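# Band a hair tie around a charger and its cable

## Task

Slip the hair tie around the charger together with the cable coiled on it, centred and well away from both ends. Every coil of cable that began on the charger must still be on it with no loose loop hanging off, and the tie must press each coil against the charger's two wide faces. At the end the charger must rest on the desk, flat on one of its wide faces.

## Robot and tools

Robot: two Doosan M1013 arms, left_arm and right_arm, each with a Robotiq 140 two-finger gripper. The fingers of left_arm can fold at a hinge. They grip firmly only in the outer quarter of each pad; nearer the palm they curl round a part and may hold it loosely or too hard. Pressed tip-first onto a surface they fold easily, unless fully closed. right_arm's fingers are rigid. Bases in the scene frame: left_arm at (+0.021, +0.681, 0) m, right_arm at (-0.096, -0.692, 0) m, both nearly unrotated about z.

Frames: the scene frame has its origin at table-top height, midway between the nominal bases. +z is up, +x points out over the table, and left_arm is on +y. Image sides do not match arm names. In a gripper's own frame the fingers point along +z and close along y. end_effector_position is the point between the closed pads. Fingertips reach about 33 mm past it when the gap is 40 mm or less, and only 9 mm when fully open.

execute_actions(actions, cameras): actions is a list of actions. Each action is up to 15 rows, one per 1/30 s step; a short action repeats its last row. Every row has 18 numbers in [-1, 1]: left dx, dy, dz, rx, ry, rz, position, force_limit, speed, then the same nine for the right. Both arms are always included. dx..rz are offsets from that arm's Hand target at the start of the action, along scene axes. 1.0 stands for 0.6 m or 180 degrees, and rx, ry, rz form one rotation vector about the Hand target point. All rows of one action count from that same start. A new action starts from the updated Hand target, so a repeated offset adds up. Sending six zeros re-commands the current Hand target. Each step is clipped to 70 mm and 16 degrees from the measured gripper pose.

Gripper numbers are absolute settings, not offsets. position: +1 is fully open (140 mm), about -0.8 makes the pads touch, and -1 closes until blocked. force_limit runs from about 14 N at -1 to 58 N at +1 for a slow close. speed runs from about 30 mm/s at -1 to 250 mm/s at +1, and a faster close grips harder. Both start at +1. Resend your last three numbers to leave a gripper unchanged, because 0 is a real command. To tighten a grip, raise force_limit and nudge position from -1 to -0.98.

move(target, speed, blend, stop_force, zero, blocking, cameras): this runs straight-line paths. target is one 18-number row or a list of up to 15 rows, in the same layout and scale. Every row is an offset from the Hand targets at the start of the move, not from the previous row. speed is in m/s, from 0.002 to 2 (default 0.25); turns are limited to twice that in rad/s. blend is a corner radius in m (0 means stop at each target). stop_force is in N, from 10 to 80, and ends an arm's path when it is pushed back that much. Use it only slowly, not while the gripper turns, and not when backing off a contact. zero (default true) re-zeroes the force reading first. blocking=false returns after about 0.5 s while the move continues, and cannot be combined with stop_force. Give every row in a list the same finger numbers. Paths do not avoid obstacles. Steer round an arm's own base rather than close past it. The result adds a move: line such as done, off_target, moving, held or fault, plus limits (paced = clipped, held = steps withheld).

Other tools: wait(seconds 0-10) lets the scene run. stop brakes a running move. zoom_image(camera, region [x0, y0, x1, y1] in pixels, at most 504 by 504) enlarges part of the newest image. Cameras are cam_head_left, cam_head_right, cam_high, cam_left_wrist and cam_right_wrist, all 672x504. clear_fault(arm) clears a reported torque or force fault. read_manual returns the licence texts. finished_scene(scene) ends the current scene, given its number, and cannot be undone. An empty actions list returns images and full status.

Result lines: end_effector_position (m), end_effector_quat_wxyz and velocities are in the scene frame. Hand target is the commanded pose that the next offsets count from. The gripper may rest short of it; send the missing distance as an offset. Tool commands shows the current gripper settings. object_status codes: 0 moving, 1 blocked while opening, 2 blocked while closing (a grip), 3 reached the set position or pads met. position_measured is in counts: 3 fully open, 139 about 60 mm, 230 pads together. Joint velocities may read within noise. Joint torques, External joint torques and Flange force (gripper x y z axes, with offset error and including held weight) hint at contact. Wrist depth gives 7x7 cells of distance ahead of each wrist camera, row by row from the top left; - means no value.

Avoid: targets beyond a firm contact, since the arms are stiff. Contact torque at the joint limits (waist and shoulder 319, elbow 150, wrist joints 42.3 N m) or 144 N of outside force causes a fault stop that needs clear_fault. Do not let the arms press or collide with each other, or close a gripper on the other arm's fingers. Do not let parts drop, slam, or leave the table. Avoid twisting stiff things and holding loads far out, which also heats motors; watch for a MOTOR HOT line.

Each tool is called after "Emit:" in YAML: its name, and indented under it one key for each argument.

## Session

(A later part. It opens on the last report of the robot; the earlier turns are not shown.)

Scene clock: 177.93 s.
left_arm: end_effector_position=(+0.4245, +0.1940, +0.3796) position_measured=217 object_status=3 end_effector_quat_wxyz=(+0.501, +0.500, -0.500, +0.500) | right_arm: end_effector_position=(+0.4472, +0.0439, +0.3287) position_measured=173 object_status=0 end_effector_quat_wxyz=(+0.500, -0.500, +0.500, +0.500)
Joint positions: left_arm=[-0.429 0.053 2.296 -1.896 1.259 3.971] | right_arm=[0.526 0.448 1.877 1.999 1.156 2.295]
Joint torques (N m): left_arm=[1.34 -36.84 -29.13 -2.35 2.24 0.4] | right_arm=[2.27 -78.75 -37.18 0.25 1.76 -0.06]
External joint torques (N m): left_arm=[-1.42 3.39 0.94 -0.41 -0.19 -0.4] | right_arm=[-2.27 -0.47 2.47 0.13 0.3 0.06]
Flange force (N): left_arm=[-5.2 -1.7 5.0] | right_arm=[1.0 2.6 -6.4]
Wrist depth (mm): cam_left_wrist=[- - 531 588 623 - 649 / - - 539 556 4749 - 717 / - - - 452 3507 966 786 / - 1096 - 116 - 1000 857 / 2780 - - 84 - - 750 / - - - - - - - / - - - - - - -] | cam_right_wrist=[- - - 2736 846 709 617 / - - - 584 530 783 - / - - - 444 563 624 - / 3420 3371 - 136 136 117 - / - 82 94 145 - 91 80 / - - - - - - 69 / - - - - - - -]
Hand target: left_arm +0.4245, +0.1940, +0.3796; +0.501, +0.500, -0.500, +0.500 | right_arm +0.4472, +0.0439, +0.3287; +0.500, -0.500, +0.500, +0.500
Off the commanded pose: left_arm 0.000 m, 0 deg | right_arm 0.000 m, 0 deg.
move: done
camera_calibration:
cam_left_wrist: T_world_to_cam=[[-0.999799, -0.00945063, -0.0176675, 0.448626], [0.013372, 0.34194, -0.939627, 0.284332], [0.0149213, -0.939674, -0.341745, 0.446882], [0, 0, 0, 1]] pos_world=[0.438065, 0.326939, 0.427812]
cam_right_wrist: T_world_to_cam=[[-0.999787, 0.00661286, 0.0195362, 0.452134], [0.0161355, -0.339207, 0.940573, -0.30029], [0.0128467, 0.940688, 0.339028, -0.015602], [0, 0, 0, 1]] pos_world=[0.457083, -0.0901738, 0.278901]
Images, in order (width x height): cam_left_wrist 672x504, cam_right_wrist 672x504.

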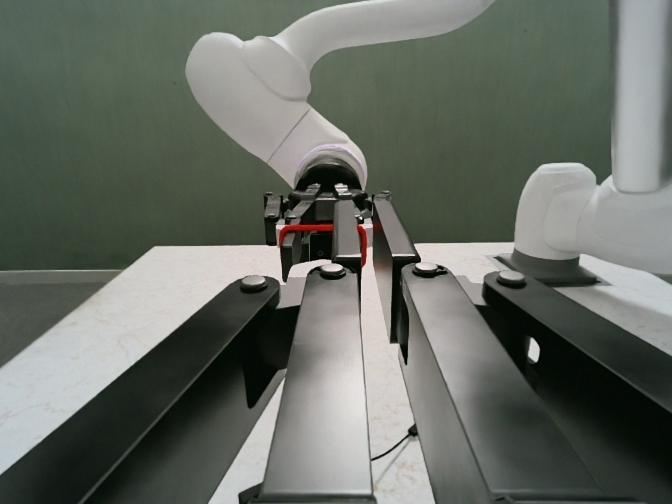

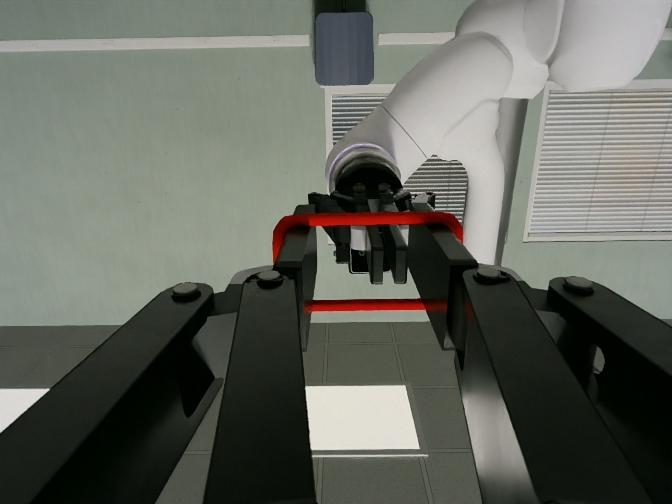

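Emit:
move:
  target: [0,0,0,0.5,0,0,0.1,-1,-1,0,-0.35,0,0,0,0,-0.35,1,-1]
  speed: 0.35

Emit:
move:
  target: [0.164,-0.326,-0.25,0,0,-0.342,0.1,-1,-1,0,0,0,0,0,0,-0.35,1,-1]
  speed: 0.25
  cameras: ["cam_left_wrist"]

Scene clock: 189.93 s.
left_arm: end_effector_position=(+0.4245, +0.1940, +0.3796) position_measured=117 object_status=3 end_effector_quat_wxyz=(+0.001, +0.707, -0.707, +0.000) | right_arm: end_effector_position=(+0.4472, -0.1661, +0.3287) position_measured=173 object_status=3 end_effector_quat_wxyz=(+0.500, -0.500, +0.500, +0.500)
Joint positions: left_arm=[-0.916 0.122 1.549 -0.001 1.47 2.207] | right_arm=[0.221 0.324 2.074 1.781 1.382 2.293]
Joint torques (N m): left_arm=[1.58 -58.15 -43.02 4.42 0.27 0.4] | right_arm=[3.22 -64.2 -34.64 1.06 1.81 -0.1]
External joint torques (N m): left_arm=[-1.68 3.9 1.24 -0.17 -0.32 -0.4] | right_arm=[-3.21 -0.49 2.65 0.12 0.25 0.1]
Flange force (N): left_arm=[5.0 0.2 3.2] | right_arm=[0.8 3.7 -7.4]
Wrist depth (mm): cam_left_wrist=[465 473 449 460 458 457 457 / 486 487 519 481 476 468 474 / 517 518 517 515 547 516 516 / - 538 133 557 163 132 539 / - 87 114 579 - 112 88 / - - 630 623 614 - - / - - 669 - 649 - -] | cam_right_wrist=[- - - 3020 894 796 3060 / - - 3020 - 985 - - / - - - - 985 - - / - - - 497 136 3634 - / - 82 94 517 - 91 84 / - - - 547 - - 69 / - - - 576 - - -]
Hand target: left_arm +0.4245, +0.1940, +0.3796; +0.001, +0.707, -0.707, +0.000 | right_arm +0.4472, -0.1661, +0.3287; +0.500, -0.500, +0.500, +0.500
Off the commanded pose: left_arm 0.000 m, 0 deg | right_arm 0.000 m, 0 deg.
move: done

Scene clock: 192.53 s.
left_arm: end_effector_position=(+0.5229, -0.0017, +0.2296) position_measured=117 object_status=3 end_effector_quat_wxyz=(-0.001, -0.246, +0.969, +0.000) | right_arm: end_effector_position=(+0.4472, -0.1661, +0.3287) position_measured=173 object_status=3 end_effector_quat_wxyz=(+0.500, -0.500, +0.500, +0.500)
Joint positions: left_arm=[-0.96 0.512 1.296 -0.001 1.334 3.238] | right_arm=[0.221 0.324 2.074 1.781 1.382 2.293]
Joint torques (N m): left_arm=[1.28 -97.8 -41.84 4.31 0.04 0.39] | right_arm=[2.35 -64.21 -34.68 1.07 1.78 -0.09]
External joint torques (N m): left_arm=[-1.09 6.3 1.07 -0.17 -0.04 -0.39] | right_arm=[-2.33 -0.62 2.66 0.12 0.28 0.09]
Flange force (N): left_arm=[0.7 -7.6 3.9] | right_arm=[0.7 4.3 -6.0]
Wrist depth (mm): cam_left_wrist=[325 326 325 306 324 327 324 / 343 345 346 324 337 345 341 / - 366 364 365 363 361 362 / 386 381 133 379 163 133 385 / - 87 114 407 418 112 88 / - - 449 433 444 - - / - - - 482 476 - -] | cam_right_wrist=[- 228 294 2423 881 808 - / - 226 302 4845 868 - - / - 241 274 - 825 - 3322 / - - 277 135 136 3420 4229 / - 82 94 567 - 91 80 / - - - 359 - - 69 / - - - - - - -]
Hand target: left_arm +0.5229, -0.0016, +0.2296; -0.001, -0.246, +0.969, +0.000 | right_arm +0.4472, -0.1661, +0.3287; +0.500, -0.500, +0.500, +0.500
Off the commanded pose: left_arm 0.000 m, 0 deg | right_arm 0.000 m, 0 deg.
move: done
camera_calibration:
cam_left_wrist: T_world_to_cam=[[-0.460682, 0.887513, -0.00966377, 0.260241], [0.832528, 0.435864, 0.341934, -0.513407], [0.307683, 0.149477, -0.939674, 0.196317], [0, 0, 0, 1]] pos_world=[0.486911, -0.0365366, 0.36254]
Images, in order (width x height): cam_left_wrist 672x504.

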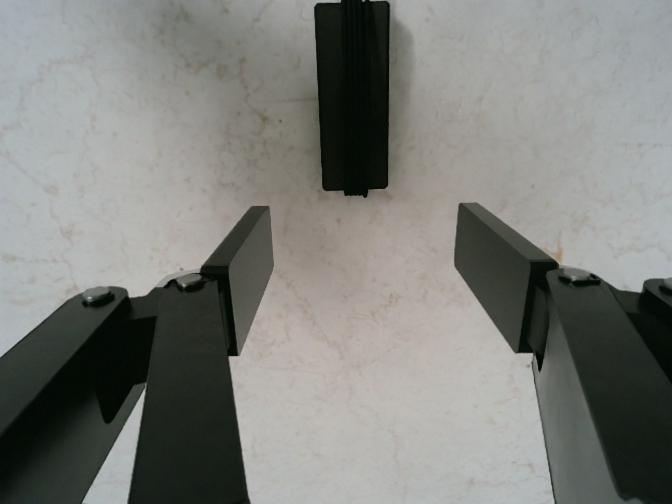

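Emit:
move:
  target:
    - [0,0,-0.24,0,0,0,0.1,-1,-1,0,0,0,0,0,0,-0.35,1,-1]
    - [0,0,-0.3205,0,0,0,0.1,0,-1,0,0,0,0,0,0,-0.35,1,-1]
    - [0,0,-0.3205,0,0,0,-1,0,-1,0,0,0,0,0,0,-0.35,1,-1]
    - [0,0,-0.25,0,0,0,-1,0,-1,0,0,0,0,0,0,-0.35,1,-1]
  speed: [0.2,0.05,0.1,0.05]
  cameras: ["cam_left_wrist"]

Scene clock: 202.63 s.
left_arm: end_effector_position=(+0.5229, -0.0016, +0.0795) position_measured=151 object_status=2 end_effector_quat_wxyz=(-0.001, -0.246, +0.969, +0.000) | right_arm: end_effector_position=(+0.4472, -0.1661, +0.3287) position_measured=173 object_status=3 end_effector_quat_wxyz=(+0.500, -0.500, +0.500, +0.500)
Joint positions: left_arm=[-0.96 0.597 1.444 -0.001 1.101 3.238] | right_arm=[0.221 0.324 2.074 1.781 1.382 2.293]
Joint torques (N m): left_arm=[1.19 -103.88 -39.35 3.84 0.24 0.37] | right_arm=[2.78 -64.27 -34.53 1.1 1.73 -0.12]
External joint torques (N m): left_arm=[-0.6 8.34 2 -0.04 -0.23 -0.37] | right_arm=[-2.76 -0.66 2.43 0.09 0.33 0.12]
Flange force (N): left_arm=[0.2 -7.0 8.0] | right_arm=[0.5 3.7 -6.7]
Wrist depth (mm): cam_left_wrist=[190 190 187 126 132 189 189 / 201 200 201 135 138 200 199 / 213 213 212 147 152 211 211 / 227 226 138 153 150 219 222 / - 86 84 240 240 82 87 / - 73 - 258 257 - - / - - - 279 277 - -] | cam_right_wrist=[2077 3420 242 2613 871 802 3420 / 3276 3524 248 - 881 3230 3020 / - 356 256 - 834 - - / - 322 266 537 136 - - / - 82 94 317 - 91 80 / - - - 2673 - - 69 / - - - - - - -]
Hand target: left_arm +0.5229, -0.0016, +0.0796; -0.001, -0.246, +0.969, +0.000 | right_arm +0.4472, -0.1661, +0.3287; +0.500, -0.500, +0.500, +0.500
Off the commanded pose: left_arm 0.000 m, 0 deg | right_arm 0.000 m, 0 deg.
move: done
camera_calibration:
cam_left_wrist: T_world_to_cam=[[-0.460639, 0.887538, -0.00940691, 0.258717], [0.8326, 0.43575, 0.341906, -0.462149], [0.307554, 0.149663, -0.939687, 0.0554371], [0, 0, 0, 1]] pos_world=[0.486911, -0.0365369, 0.212539]
Images, in order (width x height): cam_left_wrist 672x504.

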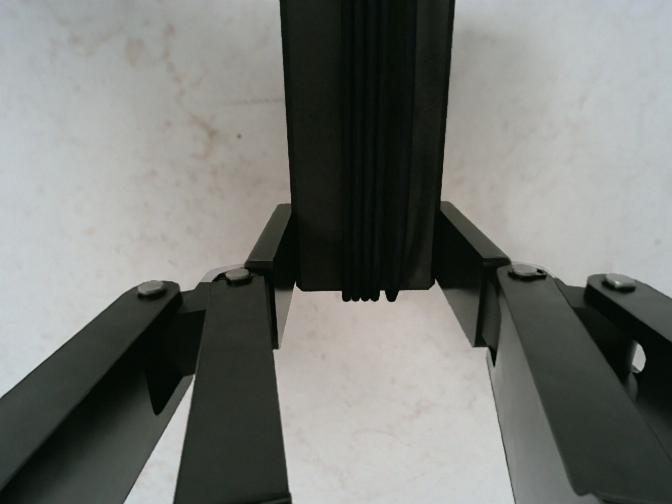

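Emit:
move:
  target: [-0.1548,0.204,0.419,0,0,0.342,-1,0,-1,-0.03,-0.1,-0.09,0,0,0,-0.35,1,-1]
  speed: 0.15

Emit:
move:
  target: [0,0,0,0,0,0,-1,0,-1,0,0,0,0,0,0,0.04,1,-1]
  cameras: ["cam_left_wrist","cam_right_wrist","cam_head_left"]

Emit:
zoom_image:
  camera: "cam_right_wrist"
  region: [220, 60, 480, 300]

Emit:
zoom_image:
  camera: "cam_head_left"
  region: [270, 240, 470, 370]

Scene clock: 212.47 s.
left_arm: end_effector_position=(+0.4300, +0.1208, +0.3309) position_measured=151 object_status=2 end_effector_quat_wxyz=(+0.001, +0.707, -0.707, +0.000) | right_arm: end_effector_position=(+0.4292, -0.2261, +0.2747) position_measured=173 object_status=3 end_effector_quat_wxyz=(+0.500, -0.500, +0.500, +0.500)
Joint positions: left_arm=[-0.973 0.23 1.507 -0.001 1.404 2.151] | right_arm=[0.123 0.363 2.167 1.723 1.466 2.174]
Joint torques (N m): left_arm=[1.48 -71.96 -43.95 4.34 -0.04 0.33] | right_arm=[2.75 -64.08 -29.98 1.13 1.93 -0.18]
External joint torques (N m): left_arm=[-1.64 7.28 2.64 -0.14 -0.01 -0.33] | right_arm=[-2.68 -0.55 2.07 0.05 0.35 0.18]
Flange force (N): left_arm=[6.7 -1.3 5.9] | right_arm=[-0.2 3.3 -6.3]
Wrist depth (mm): cam_left_wrist=[419 417 418 125 133 390 413 / 442 442 438 136 138 445 444 / 468 466 465 146 148 464 465 / 490 492 121 153 150 109 481 / - 86 84 529 529 82 87 / - 73 - 563 570 - - / - - - 613 614 - -] | cam_right_wrist=[- - 3276 2871 912 849 2944 / - - 3371 - 985 861 3276 / - 3276 - - 919 - - / - - - 135 136 98 - / - 82 94 503 - 91 80 / - - - 533 - - 69 / - - - 551 - - -]
Hand target: left_arm +0.4300, +0.1208, +0.3310; +0.001, +0.707, -0.707, +0.000 | right_arm +0.4292, -0.2261, +0.2747; +0.500, -0.500, +0.500, +0.500
Off the commanded pose: left_arm 0.000 m, 0 deg | right_arm 0.000 m, 0 deg.
move: done

Scene clock: 213.73 s.
left_arm: end_effector_position=(+0.4300, +0.1208, +0.3310) position_measured=151 object_status=2 end_effector_quat_wxyz=(+0.001, +0.707, -0.707, +0.000) | right_arm: end_effector_position=(+0.4292, -0.2261, +0.2747) position_measured=124 object_status=0 end_effector_quat_wxyz=(+0.500, -0.500, +0.500, +0.500)
Joint positions: left_arm=[-0.973 0.23 1.507 -0.001 1.404 2.151] | right_arm=[0.123 0.363 2.167 1.723 1.466 2.174]
Joint torques (N m): left_arm=[1.26 -71.65 -44.01 4.31 0 0.39] | right_arm=[3 -64.06 -30.11 1.06 1.95 -0.08]
External joint torques (N m): left_arm=[-1.51 6.34 2.48 -0.09 -0.05 -0.39] | right_arm=[-3 -0.23 2.4 0.11 0.3 0.08]
Flange force (N): left_arm=[5.6 -0.7 5.4] | right_arm=[0.6 3.6 -6.8]
Wrist depth (mm): cam_left_wrist=[418 418 426 126 132 414 414 / 444 440 443 136 137 438 438 / 468 465 466 146 152 462 464 / 499 495 124 153 150 481 484 / - 86 84 524 530 83 87 / - 73 - - - - - / - - - - - - -] | cam_right_wrist=[- - 3322 2769 942 846 - / - - 2769 2907 977 930 - / - - 4307 - 1082 - - / - - 127 491 154 - 3186 / - 91 110 507 805 91 88 / - - 610 538 - - - / - - - 551 - - -]
Hand target: left_arm +0.4300, +0.1208, +0.3310; +0.001, +0.707, -0.707, +0.000 | right_arm +0.4292, -0.2261, +0.2747; +0.500, -0.500, +0.500, +0.500
Off the commanded pose: left_arm 0.000 m, 0 deg | right_arm 0.000 m, 0 deg.
move: done
camera_calibration:
cam_left_wrist: T_world_to_cam=[[-0.999799, 0.0176675, -0.00945063, 0.446578], [0.013372, 0.939627, 0.34194, -0.232776], [0.0149213, 0.341745, -0.939674, 0.404527], [0, 0, 0, 1]] pos_world=[0.443565, 0.072588, 0.463939]
cam_right_wrist: T_world_to_cam=[[-0.999787, 0.00661286, 0.0195362, 0.436978], [0.0161355, -0.339207, 0.940573, -0.340795], [0.0128467, 0.940688, 0.339028, 0.256923], [0, 0, 0, 1]] pos_world=[0.439083, -0.360174, 0.224901]
Images, in order (width x height): cam_head_left 672x504, cam_left_wrist 672x504, cam_right_wrist 672x504.

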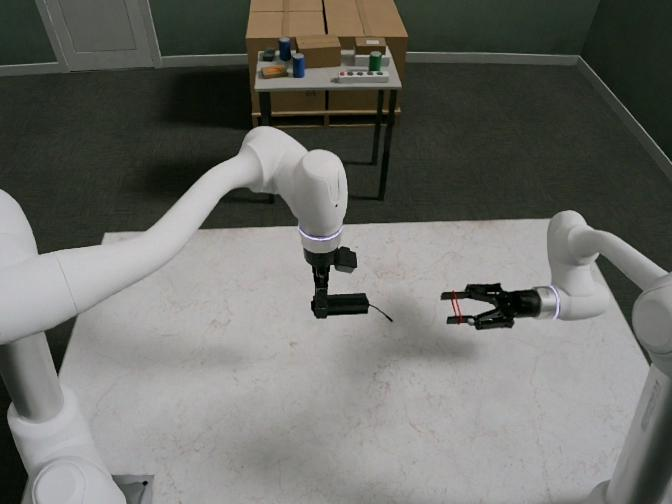

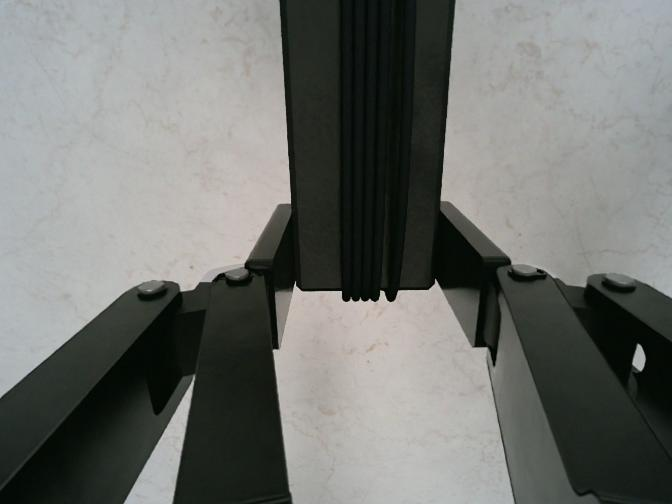

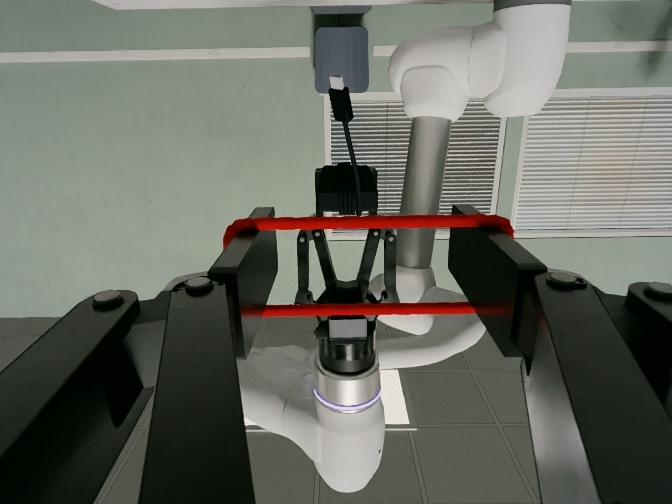

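Scaled by 1.938 from the camera's 672x504 image, which has a finer 960x720 frame.

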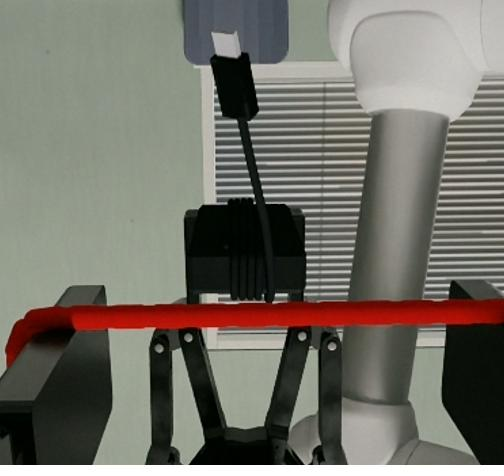

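Scaled by 2.520 from the camera's 672x504 image, which has a finer 960x720 frame.

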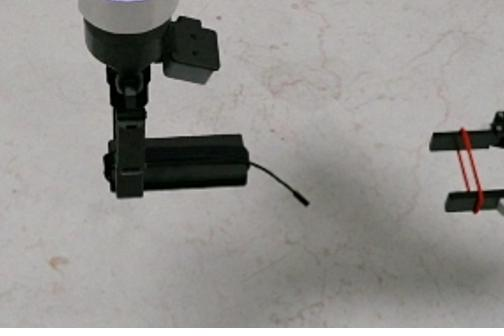

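Emit:
move:
  target:
    - [0,0,0,0,0,0,-1,0,-1,0.001,0.05,-0.113,0,0,0,0.04,1,-1]
    - [0,0,0,0,0,0,-1,0,-1,0.001,0.17,-0.113,0,0,0,0.04,1,-1]
    - [0,0,0,0,0,0,-1,0,-1,0.001,0.25,-0.107,0,0,0,0.04,1,-1]
  speed: 0.1
  cameras: ["cam_right_wrist"]

Scene clock: 230.67 s.
left_arm: end_effector_position=(+0.4300, +0.1208, +0.3310) position_measured=151 object_status=2 end_effector_quat_wxyz=(+0.001, +0.707, -0.707, +0.000) | right_arm: end_effector_position=(+0.4298, -0.0761, +0.2105) position_measured=124 object_status=3 end_effector_quat_wxyz=(+0.500, -0.500, +0.500, +0.500)
Joint positions: left_arm=[-0.973 0.23 1.507 -0.001 1.404 2.151] | right_arm=[0.375 0.522 2.08 1.951 1.353 2.068]
Joint torques (N m): left_arm=[1.48 -71.75 -44.02 4.32 0.01 0.4] | right_arm=[3.32 -76.82 -27.94 0.36 2.09 -0.08]
External joint torques (N m): left_arm=[-1.37 6.79 2.63 -0.1 -0.06 -0.4] | right_arm=[-3.3 -0.54 2.02 0.1 0.32 0.08]
Flange force (N): left_arm=[5.9 -1.1 5.8] | right_arm=[-0.4 1.6 -7.3]
Wrist depth (mm): cam_left_wrist=[415 418 416 125 408 417 415 / 441 442 441 135 140 438 437 / 470 466 466 145 148 - 462 / 497 495 121 153 144 105 - / - 86 84 518 526 82 87 / - 73 - 580 544 - - / - - - 618 - - -] | cam_right_wrist=[2398 881 1038 2836 - 727 720 / - - - 2613 855 780 791 / - - 3322 - 888 - - / - - 127 - 139 107 - / - 92 110 179 916 91 88 / - - - 388 743 - - / - - 540 401 2153 - -]
Hand target: left_arm +0.4300, +0.1208, +0.3310; +0.001, +0.707, -0.707, +0.000 | right_arm +0.4298, -0.0761, +0.2105; +0.500, -0.500, +0.500, +0.500
Off the commanded pose: left_arm 0.000 m, 0 deg | right_arm 0.000 m, 0 deg.
move: done
camera_calibration:
cam_right_wrist: T_world_to_cam=[[-0.999787, 0.00661286, 0.0195362, 0.43784], [0.0161355, -0.339207, 0.940573, -0.229538], [0.0128467, 0.940688, 0.339028, 0.137577], [0, 0, 0, 1]] pos_world=[0.439683, -0.210174, 0.160701]
Images, in order (width x height): cam_right_wrist 672x504.

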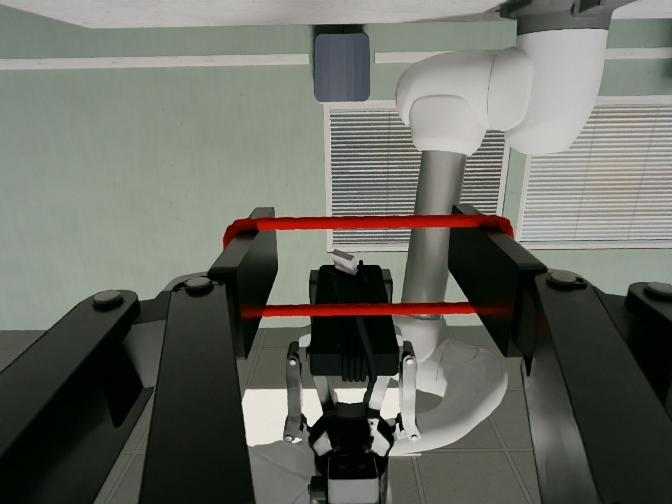

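Emit:
move:
  target:
    - [0,0,0,0,0,0,-1,0,-1,-0.0007,0.04,0.03,0,0,0,0.04,1,-1]
    - [0,0,0,0,0,0,-1,0,-1,-0.0007,0.085,0.08,0,0,0,0.04,1,-1]
  speed: 0.05
  cameras: ["cam_right_wrist","cam_head_left"]

Emit:
zoom_image:
  camera: "cam_head_left"
  region: [270, 240, 470, 370]

Scene clock: 235.33 s.
left_arm: end_effector_position=(+0.4300, +0.1208, +0.3310) position_measured=151 object_status=2 end_effector_quat_wxyz=(+0.001, +0.707, -0.707, +0.000) | right_arm: end_effector_position=(+0.4294, -0.0251, +0.2585) position_measured=124 object_status=3 end_effector_quat_wxyz=(+0.500, -0.500, +0.500, +0.500)
Joint positions: left_arm=[-0.973 0.23 1.507 -0.001 1.404 2.151] | right_arm=[0.45 0.476 2.016 1.991 1.271 2.155]
Joint torques (N m): left_arm=[1.47 -71.57 -44.09 4.34 -0.01 0.37] | right_arm=[1.98 -76.36 -31.56 0.27 1.95 0.01]
External joint torques (N m): left_arm=[-1.84 6.72 2.67 -0.14 -0.04 -0.37] | right_arm=[-2.01 0.01 2.06 0.12 0.32 -0.01]
Flange force (N): left_arm=[6.1 -0.5 5.8] | right_arm=[1.0 2.0 -5.2]
Wrist depth (mm): cam_left_wrist=[418 415 416 125 132 414 414 / 444 436 443 135 138 437 438 / 468 472 468 146 149 465 459 / 499 493 124 153 144 479 - / - 86 84 529 - 83 87 / - 73 - 569 563 - - / - - - 610 598 - -] | cam_right_wrist=[- 2584 - 2704 802 709 661 / - 2802 - 101 805 750 731 / - - - 111 852 3692 - / - - 127 216 139 - - / - 92 110 186 187 91 88 / - - - 330 347 - - / - - 483 340 344 - -]
Hand target: left_arm +0.4300, +0.1208, +0.3310; +0.001, +0.707, -0.707, +0.000 | right_arm +0.4294, -0.0251, +0.2585; +0.500, -0.500, +0.500, +0.500
Off the commanded pose: left_arm 0.000 m, 0 deg | right_arm 0.000 m, 0 deg.
move: done
camera_calibration:
cam_right_wrist: T_world_to_cam=[[-0.999786, 0.00657828, 0.01963, 0.43604], [0.0162355, -0.339208, 0.940571, -0.257422], [0.012846, 0.940689, 0.339028, 0.0733356], [0, 0, 0, 1]] pos_world=[0.439184, -0.159174, 0.208701]
Images, in order (width x height): cam_head_left 672x504, cam_right_wrist 672x504.

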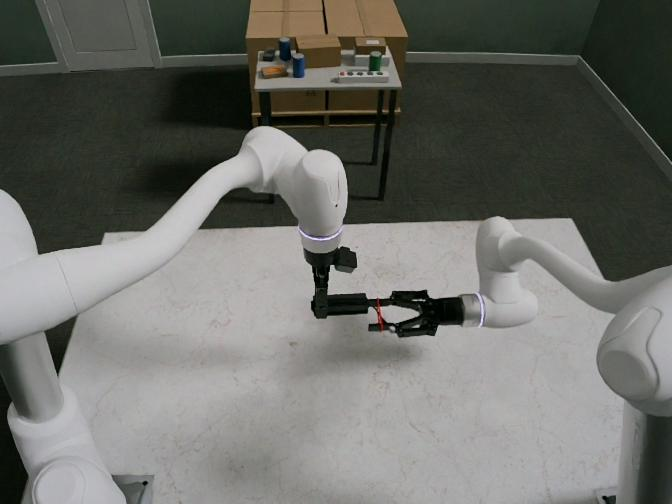

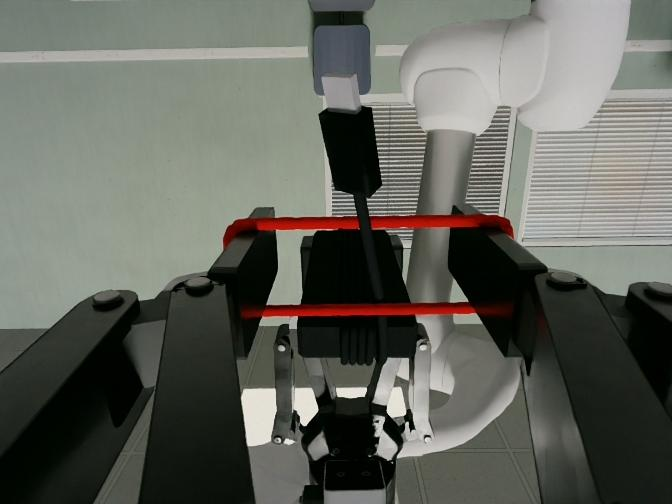

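Scaled by 2.520 from the camera's 672x504 image, which has a finer 960x720 frame.

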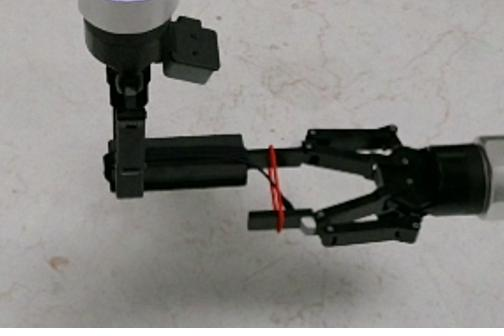

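Emit:
move:
  target:
    - [0,0,0,0,0,0,-1,0,-1,0,0.015,0.078,0,0,0,0.04,1,-1]
    - [0,0,0,0,0,0,-1,0,-1,0,0.06,0.078,0,0,0,0.04,1,-1]
  speed: 0.05
  stop_force: 20
  cameras: ["cam_right_wrist","cam_head_left","cam_left_wrist"]

Emit:
zoom_image:
  camera: "cam_head_left"
  region: [270, 240, 470, 370]

Scene clock: 241.67 s.
left_arm: end_effector_position=(+0.4300, +0.1208, +0.3310) position_measured=151 object_status=2 end_effector_quat_wxyz=(+0.001, +0.707, -0.707, +0.000) | right_arm: end_effector_position=(+0.4294, +0.0109, +0.3053) position_measured=124 object_status=3 end_effector_quat_wxyz=(+0.500, -0.500, +0.500, +0.500)
Joint positions: left_arm=[-0.973 0.23 1.507 -0.001 1.404 2.151] | right_arm=[0.499 0.436 1.957 2.001 1.202 2.237]
Joint torques (N m): left_arm=[0.8 -72.61 -45.08 4.11 -0.33 0.38] | right_arm=[2.58 -74.88 -34.88 0.06 1.55 -0.06]
External joint torques (N m): left_arm=[-0.69 7.5 3.62 0.12 0.28 -0.38] | right_arm=[-2.59 -1.22 2.21 0.31 0.61 0.06]
Flange force (N): left_arm=[4.7 -1.5 6.9] | right_arm=[0.0 2.8 -7.1]
Wrist depth (mm): cam_left_wrist=[419 418 418 125 132 415 415 / 441 441 441 135 137 438 438 / 471 465 461 145 148 458 465 / - 496 121 153 144 489 487 / - 86 84 528 525 82 87 / - 73 - 571 - - - / - - - 618 608 - -] | cam_right_wrist=[2802 - - 2643 734 684 639 / - - - - 765 718 - / - 3876 - - 791 3578 - / - - 127 136 139 124 - / - 92 124 261 262 91 88 / - - 280 282 288 - - / - - 435 290 301 - -]
Hand target: left_arm +0.4300, +0.1208, +0.3310; +0.001, +0.707, -0.707, +0.000 | right_arm +0.4294, +0.0109, +0.3053; +0.500, -0.500, +0.500, +0.500
Off the commanded pose: left_arm 0.000 m, 0 deg | right_arm 0.000 m, 0 deg.
move: done
camera_calibration:
cam_left_wrist: T_world_to_cam=[[-0.999799, 0.0176675, -0.00945063, 0.446578], [0.013372, 0.939627, 0.34194, -0.232776], [0.0149213, 0.341745, -0.939674, 0.404527], [0, 0, 0, 1]] pos_world=[0.443565, 0.072588, 0.463939]
cam_right_wrist: T_world_to_cam=[[-0.999787, 0.00661286, 0.0195362, 0.434913], [0.0161355, -0.339207, 0.940573, -0.289186], [0.0128467, 0.940688, 0.339028, 0.0236039], [0, 0, 0, 1]] pos_world=[0.439183, -0.123174, 0.255501]
Images, in order (width x height): cam_head_left 672x504, cam_left_wrist 672x504, cam_right_wrist 672x504.

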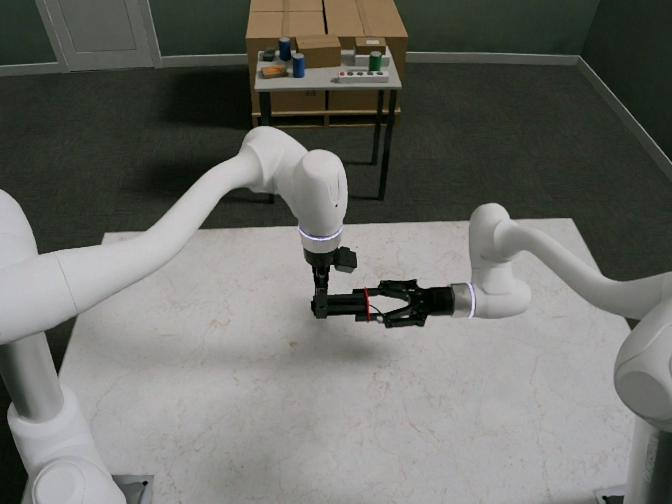

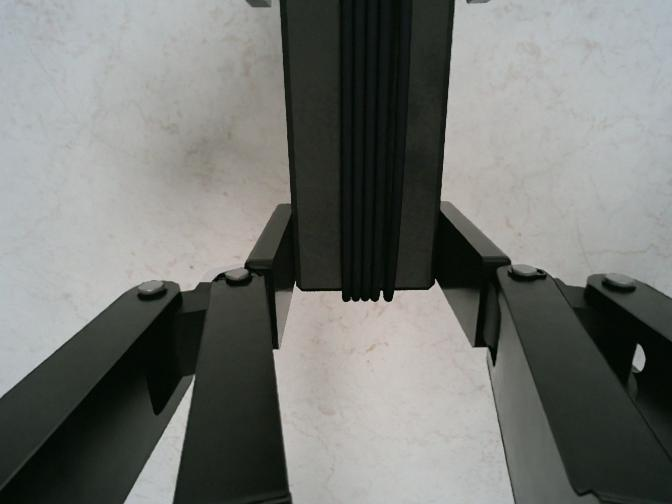

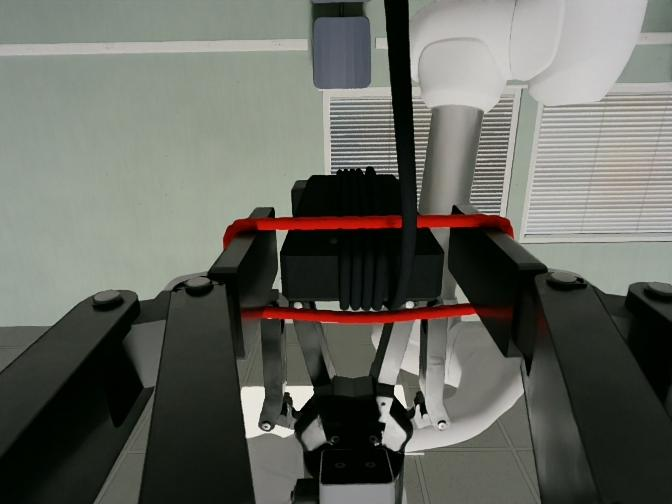

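Scaled by 2.520 from the camera's 672x504 image, which has a finer 960x720 frame.

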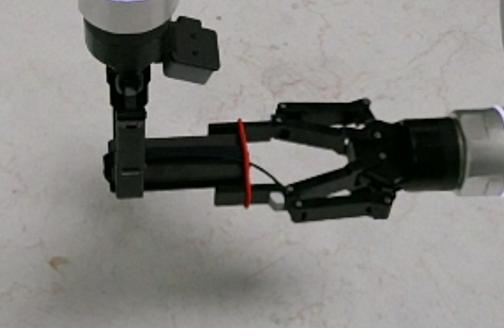

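Emit:
move:
  target: [0,0,0,0,0,0,-1,0,-1,0,0.0935,0,0,0,0,0.04,1,-1]
  speed: 0.02
  stop_force: 20
  cameras: ["cam_right_wrist","cam_head_left","cam_left_wrist"]

Emit:
zoom_image:
  camera: "cam_head_left"
  region: [270, 240, 470, 370]

Scene clock: 248.63 s.
left_arm: end_effector_position=(+0.4300, +0.1208, +0.3310) position_measured=151 object_status=2 end_effector_quat_wxyz=(+0.001, +0.707, -0.707, +0.000) | right_arm: end_effector_position=(+0.4294, +0.0670, +0.3053) position_measured=124 object_status=3 end_effector_quat_wxyz=(+0.500, -0.500, +0.500, +0.500)
Joint positions: left_arm=[-0.973 0.23 1.507 -0.001 1.404 2.151] | right_arm=[0.569 0.476 1.889 2.051 1.145 2.242]
Joint torques (N m): left_arm=[0.98 -72.41 -44.95 4.17 -0.29 0.39] | right_arm=[2.49 -79.1 -35.66 -0.14 1.57 -0.03]
External joint torques (N m): left_arm=[-0.92 7.62 3.6 0.04 0.24 -0.39] | right_arm=[-2.49 -1.7 2.06 0.31 0.58 0.03]
Flange force (N): left_arm=[5.1 -1.4 6.9] | right_arm=[-0.5 2.9 -7.2]
Wrist depth (mm): cam_left_wrist=[417 416 132 126 132 412 413 / 449 435 138 135 137 437 438 / 468 470 466 145 143 - 462 / 500 497 124 153 145 487 474 / - 86 84 529 - 82 87 / - 73 - 567 562 - - / - - - 586 - - -] | cam_right_wrist=[- - - 2673 709 655 - / - - - - 727 703 - / - - - - 734 - - / - - 127 - 138 - - / - 91 93 - - - 88 / - - - 86 - - - / - - 233 231 229 - -]
Hand target: left_arm +0.4300, +0.1208, +0.3310; +0.001, +0.707, -0.707, +0.000 | right_arm +0.4294, +0.0670, +0.3053; +0.500, -0.500, +0.500, +0.500
Off the commanded pose: left_arm 0.000 m, 0 deg | right_arm 0.000 m, 0 deg.
move: done
camera_calibration:
cam_left_wrist: T_world_to_cam=[[-0.999799, 0.0176675, -0.00945063, 0.446578], [0.013372, 0.939627, 0.34194, -0.232776], [0.0149213, 0.341745, -0.939674, 0.404527], [0, 0, 0, 1]] pos_world=[0.443565, 0.072588, 0.463939]
cam_right_wrist: T_world_to_cam=[[-0.999787, 0.00661286, 0.0195362, 0.434542], [0.0161355, -0.339207, 0.940573, -0.270156], [0.0128467, 0.940688, 0.339028, -0.0291687], [0, 0, 0, 1]] pos_world=[0.439183, -0.0670738, 0.255501]
Images, in order (width x height): cam_head_left 672x504, cam_left_wrist 672x504, cam_right_wrist 672x504.

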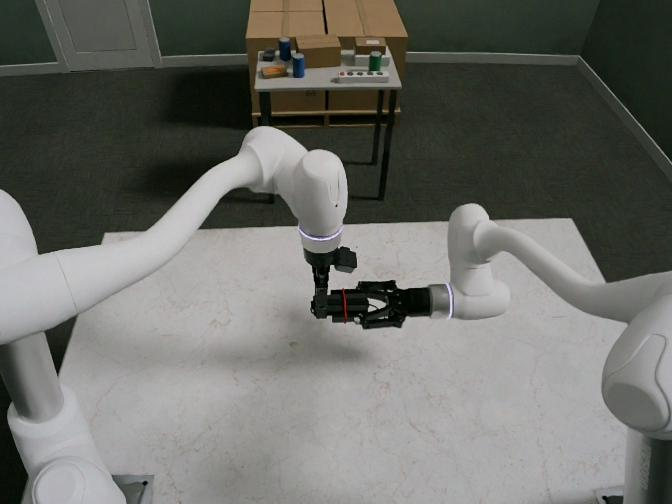

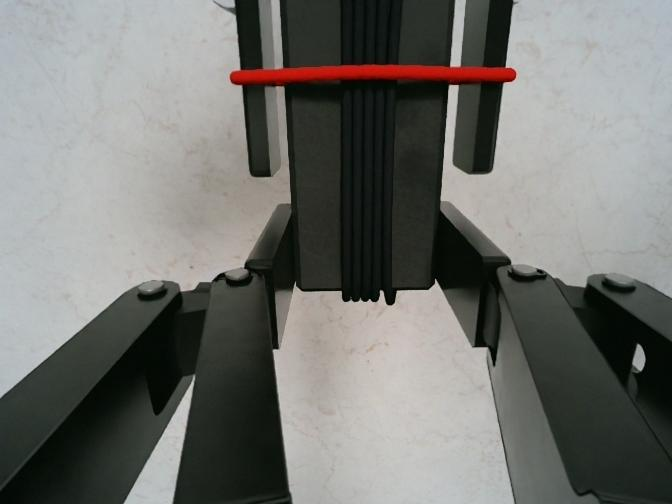

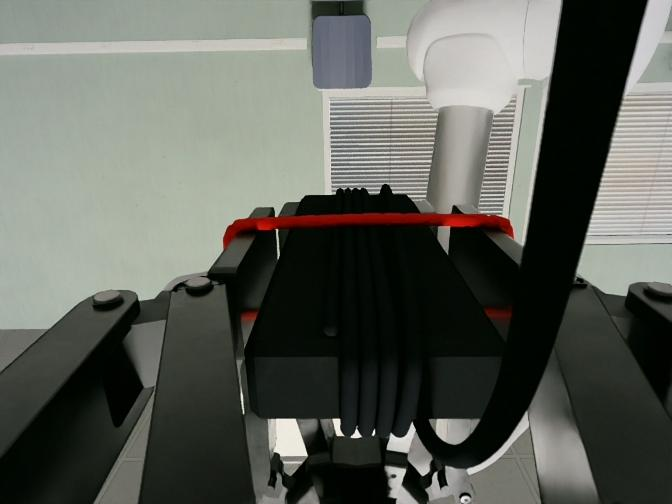

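Scaled by 2.520 from the camera's 672x504 image, which has a finer 960x720 frame.

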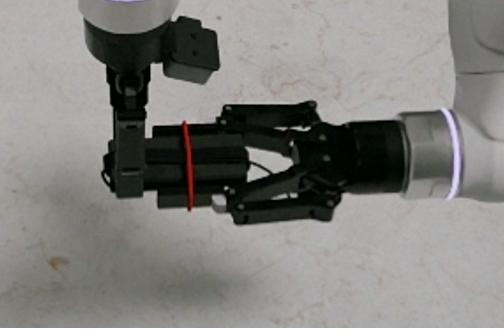

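Emit:
move:
  target: [0,0,0,0,0,0,-1,0,-1,0,0.0135,0,0,0,0,0.04,0,-1]
  speed: 0.02

Emit:
move:
  target:
    - [0,0,0,0,0,0,-1,0,-1,0,0,0,0,0,0,-1,0,-1]
    - [0,0,0,0,0,0,0.1,0,-1,0,0,0,0,0,0,-1,0,-1]
    - [0,0,0.26,0,0,0,0.1,0,-1,0,0,0,0,0,0,-1,0,-1]
    - [0,0.28,0.26,0,0,0,0.1,0,-1,0,0,0,0,0,0,-1,0,-1]
  speed: [0.1,0.1,0.12,0.3]
  cameras: ["cam_left_wrist","cam_right_wrist"]

Scene clock: 260.73 s.
left_arm: end_effector_position=(+0.4300, +0.1208, +0.3310) position_measured=151 object_status=2 end_effector_quat_wxyz=(+0.001, +0.707, -0.707, +0.000) | right_arm: end_effector_position=(+0.4294, +0.0751, +0.3053) position_measured=124 object_status=3 end_effector_quat_wxyz=(+0.500, -0.500, +0.500, +0.500)
Joint positions: left_arm=[-0.973 0.23 1.507 -0.001 1.404 2.151] | right_arm=[0.579 0.482 1.878 2.057 1.137 2.243]
Joint torques (N m): left_arm=[1.71 -72.11 -45.78 4.32 -0.85 0.25] | right_arm=[3.62 -80.8 -35.32 -0.3 1.86 -0.06]
External joint torques (N m): left_arm=[-1.65 7 4.33 -0.1 0.8 -0.25] | right_arm=[-3.72 -0.28 1.74 0.44 0.27 0.06]
Flange force (N): left_arm=[3.8 0.6 6.9] | right_arm=[0.9 0.1 -6.8]
Wrist depth (mm): cam_left_wrist=[421 422 133 127 131 411 421 / 442 441 140 135 138 432 434 / 469 466 146 145 144 464 463 / 500 495 124 154 147 109 490 / - 86 84 530 528 82 87 / - 73 - 555 569 - - / - - - 611 613 - -] | cam_right_wrist=[- - - 2501 703 641 593 / - - - - 716 682 - / - - - - 736 - - / - - 127 - 139 3186 3060 / - 92 94 - - 108 - / - - - - - - - / - - - 219 217 - -]
Hand target: left_arm +0.4300, +0.1208, +0.3310; +0.001, +0.707, -0.707, +0.000 | right_arm +0.4294, +0.0751, +0.3053; +0.500, -0.500, +0.500, +0.500
Off the commanded pose: left_arm 0.000 m, 0 deg | right_arm 0.000 m, 0 deg.
move: done

Scene clock: 265.17 s.
left_arm: end_effector_position=(+0.4300, +0.2887, +0.4869) position_measured=117 object_status=3 end_effector_quat_wxyz=(+0.001, +0.707, -0.707, +0.000) | right_arm: end_effector_position=(+0.4294, +0.0751, +0.3053) position_measured=138 object_status=2 end_effector_quat_wxyz=(+0.500, -0.500, +0.500, +0.500)
Joint positions: left_arm=[-0.808 0.014 1.473 -0.001 1.654 2.315] | right_arm=[0.579 0.482 1.878 2.057 1.137 2.243]
Joint torques (N m): left_arm=[1.75 -45.96 -42.82 4.4 0.11 0.34] | right_arm=[2.56 -83.39 -37.86 0.53 2.56 -0.08]
External joint torques (N m): left_arm=[-1.89 2.84 0.98 -0.15 -0.15 -0.34] | right_arm=[-2.54 2.48 4.42 -0.39 -0.43 0.08]
Flange force (N): left_arm=[4.7 0.8 1.8] | right_arm=[4.3 2.2 -6.8]
Wrist depth (mm): cam_left_wrist=[- 556 - 555 542 555 556 / - 595 588 586 623 605 588 / - 621 610 - 619 618 616 / - 687 133 699 163 121 625 / - 87 105 719 - 112 88 / - - 770 743 - - - / - - - 2035 2072 - -] | cam_right_wrist=[- - - 2584 722 653 587 / - - - - 783 727 - / - - - - 802 3230 - / - - 115 - - 3186 - / - 91 91 96 - 91 - / - 76 - - - - - / - - - 440 - - -]
Hand target: left_arm +0.4300, +0.2888, +0.4870; +0.001, +0.707, -0.707, +0.000 | right_arm +0.4294, +0.0751, +0.3053; +0.500, -0.500, +0.500, +0.500
Off the commanded pose: left_arm 0.000 m, 0 deg | right_arm 0.000 m, 0 deg.
move: done
camera_calibration:
cam_left_wrist: T_world_to_cam=[[-0.999799, 0.017668, -0.00945042, 0.445086], [0.0133726, 0.939627, 0.34194, -0.443883], [0.0149213, 0.341745, -0.939674, 0.493737], [0, 0, 0, 1]] pos_world=[0.443565, 0.240488, 0.619939]
cam_right_wrist: T_world_to_cam=[[-0.999786, 0.00657828, 0.01963, 0.434462], [0.0162355, -0.339208, 0.940571, -0.267452], [0.012846, 0.940689, 0.339028, -0.0367879], [0, 0, 0, 1]] pos_world=[0.439184, -0.0589738, 0.255501]
Images, in order (width x height): cam_left_wrist 672x504, cam_right_wrist 672x504.

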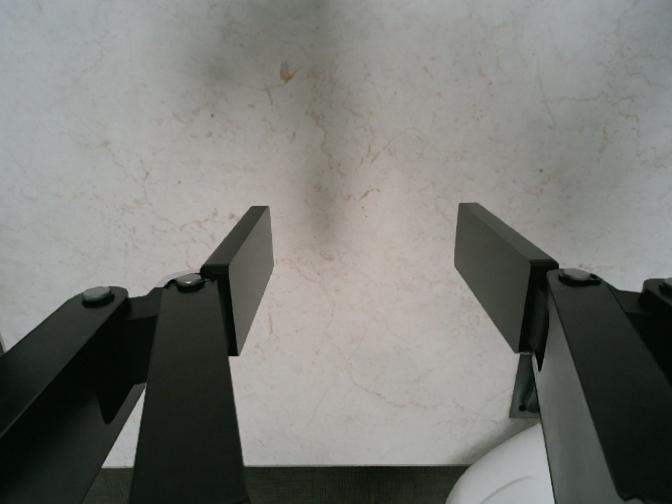

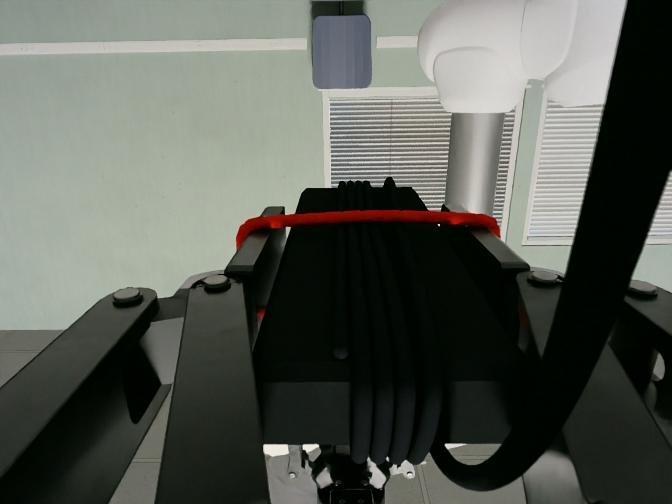

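Emit:
move:
  target: [0,0,-0.01,-0.5,0,0,-0.05,0,-1,0,0,0,0,0,0,-1,0,-1]
  speed: 0.4

Emit:
move:
  target: [0,0,-0.2897,0,0.5,0,-0.2,0.5,-1,0,0,0,0,0,0,-1,0,-1]
  speed: 0.4
  cameras: ["cam_left_wrist","cam_head_left"]

Emit:
zoom_image:
  camera: "cam_left_wrist"
  region: [230, 60, 450, 300]

Emit:
zoom_image:
  camera: "cam_head_left"
  region: [270, 240, 470, 370]

Scene clock: 273.20 s.
left_arm: end_effector_position=(+0.4300, +0.2888, +0.4810) position_measured=135 object_status=3 end_effector_quat_wxyz=(+0.501, +0.500, -0.500, +0.500) | right_arm: end_effector_position=(+0.4294, +0.0751, +0.3053) position_measured=138 object_status=2 end_effector_quat_wxyz=(+0.500, -0.500, +0.500, +0.500)
Joint positions: left_arm=[-0.212 -0.108 2.221 -1.691 1.375 3.695] | right_arm=[0.579 0.482 1.878 2.057 1.137 2.243]
Joint torques (N m): left_arm=[1.83 -25.08 -35.5 -2.41 1.65 0.35] | right_arm=[2.66 -82.88 -37.69 0.54 2.52 -0.12]
External joint torques (N m): left_arm=[-1.79 1.77 1.08 -0.34 -0.2 -0.35] | right_arm=[-2.67 1.36 3.96 -0.39 -0.36 0.12]
Flange force (N): left_arm=[-2.5 -0.2 5.2] | right_arm=[2.7 2.3 -7.3]
Wrist depth (mm): cam_left_wrist=[- - - - 760 740 671 / 3931 - - 663 738 - 760 / 3304 - 632 663 - - 847 / 5302 - 124 598 142 1022 916 / - 87 91 458 - 88 88 / - - - - - - - / - - - - - - -] | cam_right_wrist=[- 2423 - 2501 2280 711 595 / 2769 - - 3186 614 796 - / - - - 630 609 858 - / - - 115 117 - 891 - / - 91 - - - 91 - / - 76 - - - - - / - - - - - - -]
Hand target: left_arm +0.4300, +0.2888, +0.4810; +0.501, +0.500, -0.500, +0.500 | right_arm +0.4294, +0.0751, +0.3053; +0.500, -0.500, +0.500, +0.500
Off the commanded pose: left_arm 0.000 m, 0 deg | right_arm 0.000 m, 0 deg.
move: done

Scene clock: 275.67 s.
left_arm: end_effector_position=(+0.4300, +0.2888, +0.3072) position_measured=154 object_status=3 end_effector_quat_wxyz=(+0.707, +0.707, +0.001, +0.000) | right_arm: end_effector_position=(+0.4294, +0.0751, +0.3053) position_measured=138 object_status=2 end_effector_quat_wxyz=(+0.500, -0.500, +0.500, +0.500)
Joint positions: left_arm=[-0.213 0.149 2.384 -1.762 1.44 2.545] | right_arm=[0.579 0.482 1.878 2.057 1.137 2.243]
Joint torques (N m): left_arm=[1.36 -39.92 -21.96 -1.62 2.5 0.37] | right_arm=[2.61 -83.28 -37.9 0.52 2.51 -0.1]
External joint torques (N m): left_arm=[-1.25 3.4 0.76 -0.38 -0.21 -0.32] | right_arm=[-2.66 2.21 4.34 -0.37 -0.37 0.1]
Flange force (N): left_arm=[2.4 -6.2 4.4] | right_arm=[4.0 2.1 -7.1]
Wrist depth (mm): cam_left_wrist=[450 646 - - 571 - - / 453 597 - 557 616 - - / - 728 873 - 757 - - / 447 573 112 - 136 864 2714 / - 86 91 1096 122 82 88 / - 71 - 1013 - - - / - - - - - - -] | cam_right_wrist=[- - - 2448 569 701 592 / 3020 - - 490 586 802 - / 2836 - - 465 653 796 - / - - 115 - - 132 - / - 91 88 - - 91 - / - 76 - - - - - / - - - - - - -]
Hand target: left_arm +0.4300, +0.2888, +0.3071; +0.707, +0.707, +0.001, +0.000 | right_arm +0.4294, +0.0751, +0.3053; +0.500, -0.500, +0.500, +0.500
Off the commanded pose: left_arm 0.000 m, 0 deg | right_arm 0.000 m, 0 deg.
move: done
camera_calibration:
cam_left_wrist: T_world_to_cam=[[-0.0176675, -0.00945063, 0.999799, -0.281141], [-0.939627, 0.34194, -0.013372, 0.309058], [-0.341745, -0.939674, -0.0149213, 0.564105], [0, 0, 0, 1]] pos_world=[0.478212, 0.421739, 0.293635]
Images, in order (width x height): cam_head_left 672x504, cam_left_wrist 672x504.

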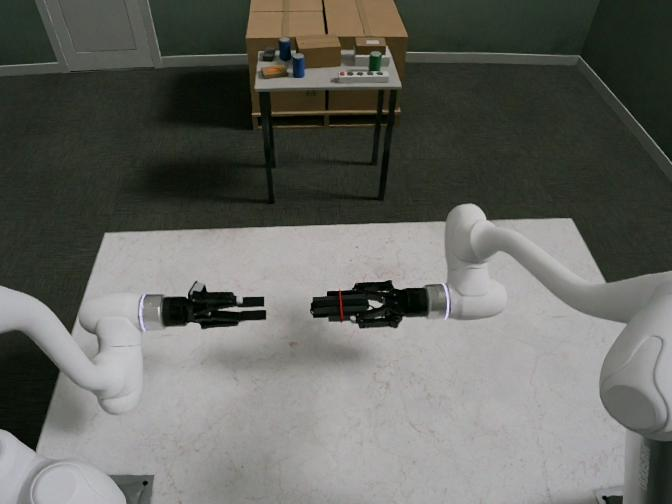

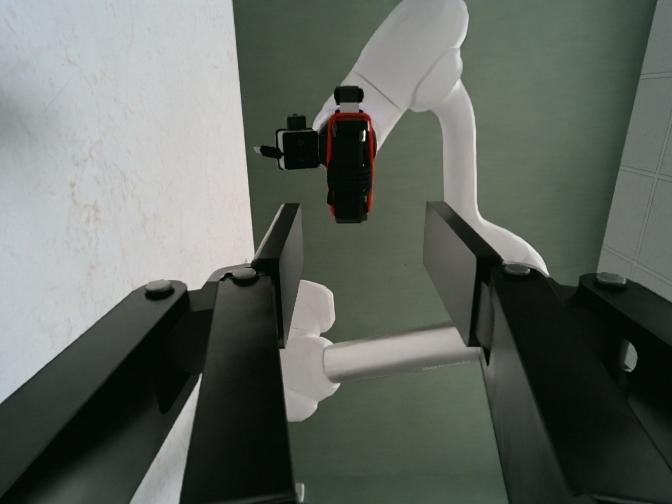

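Scaled by 2.100 from the camera's 672x504 image, which has a finer 960x720 frame.

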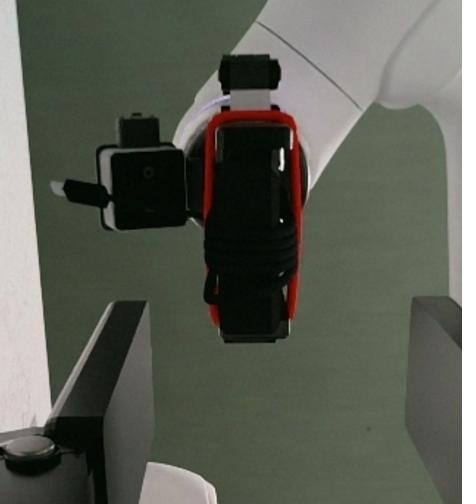

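Scaled by 2.520 from the camera's 672x504 image, which has a finer 960x720 frame.

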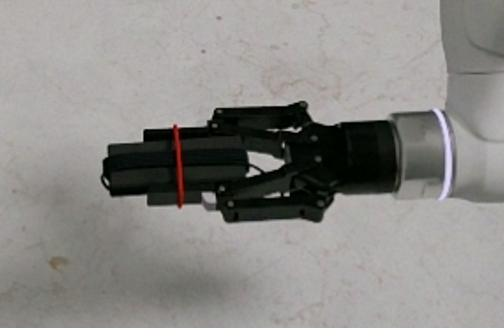

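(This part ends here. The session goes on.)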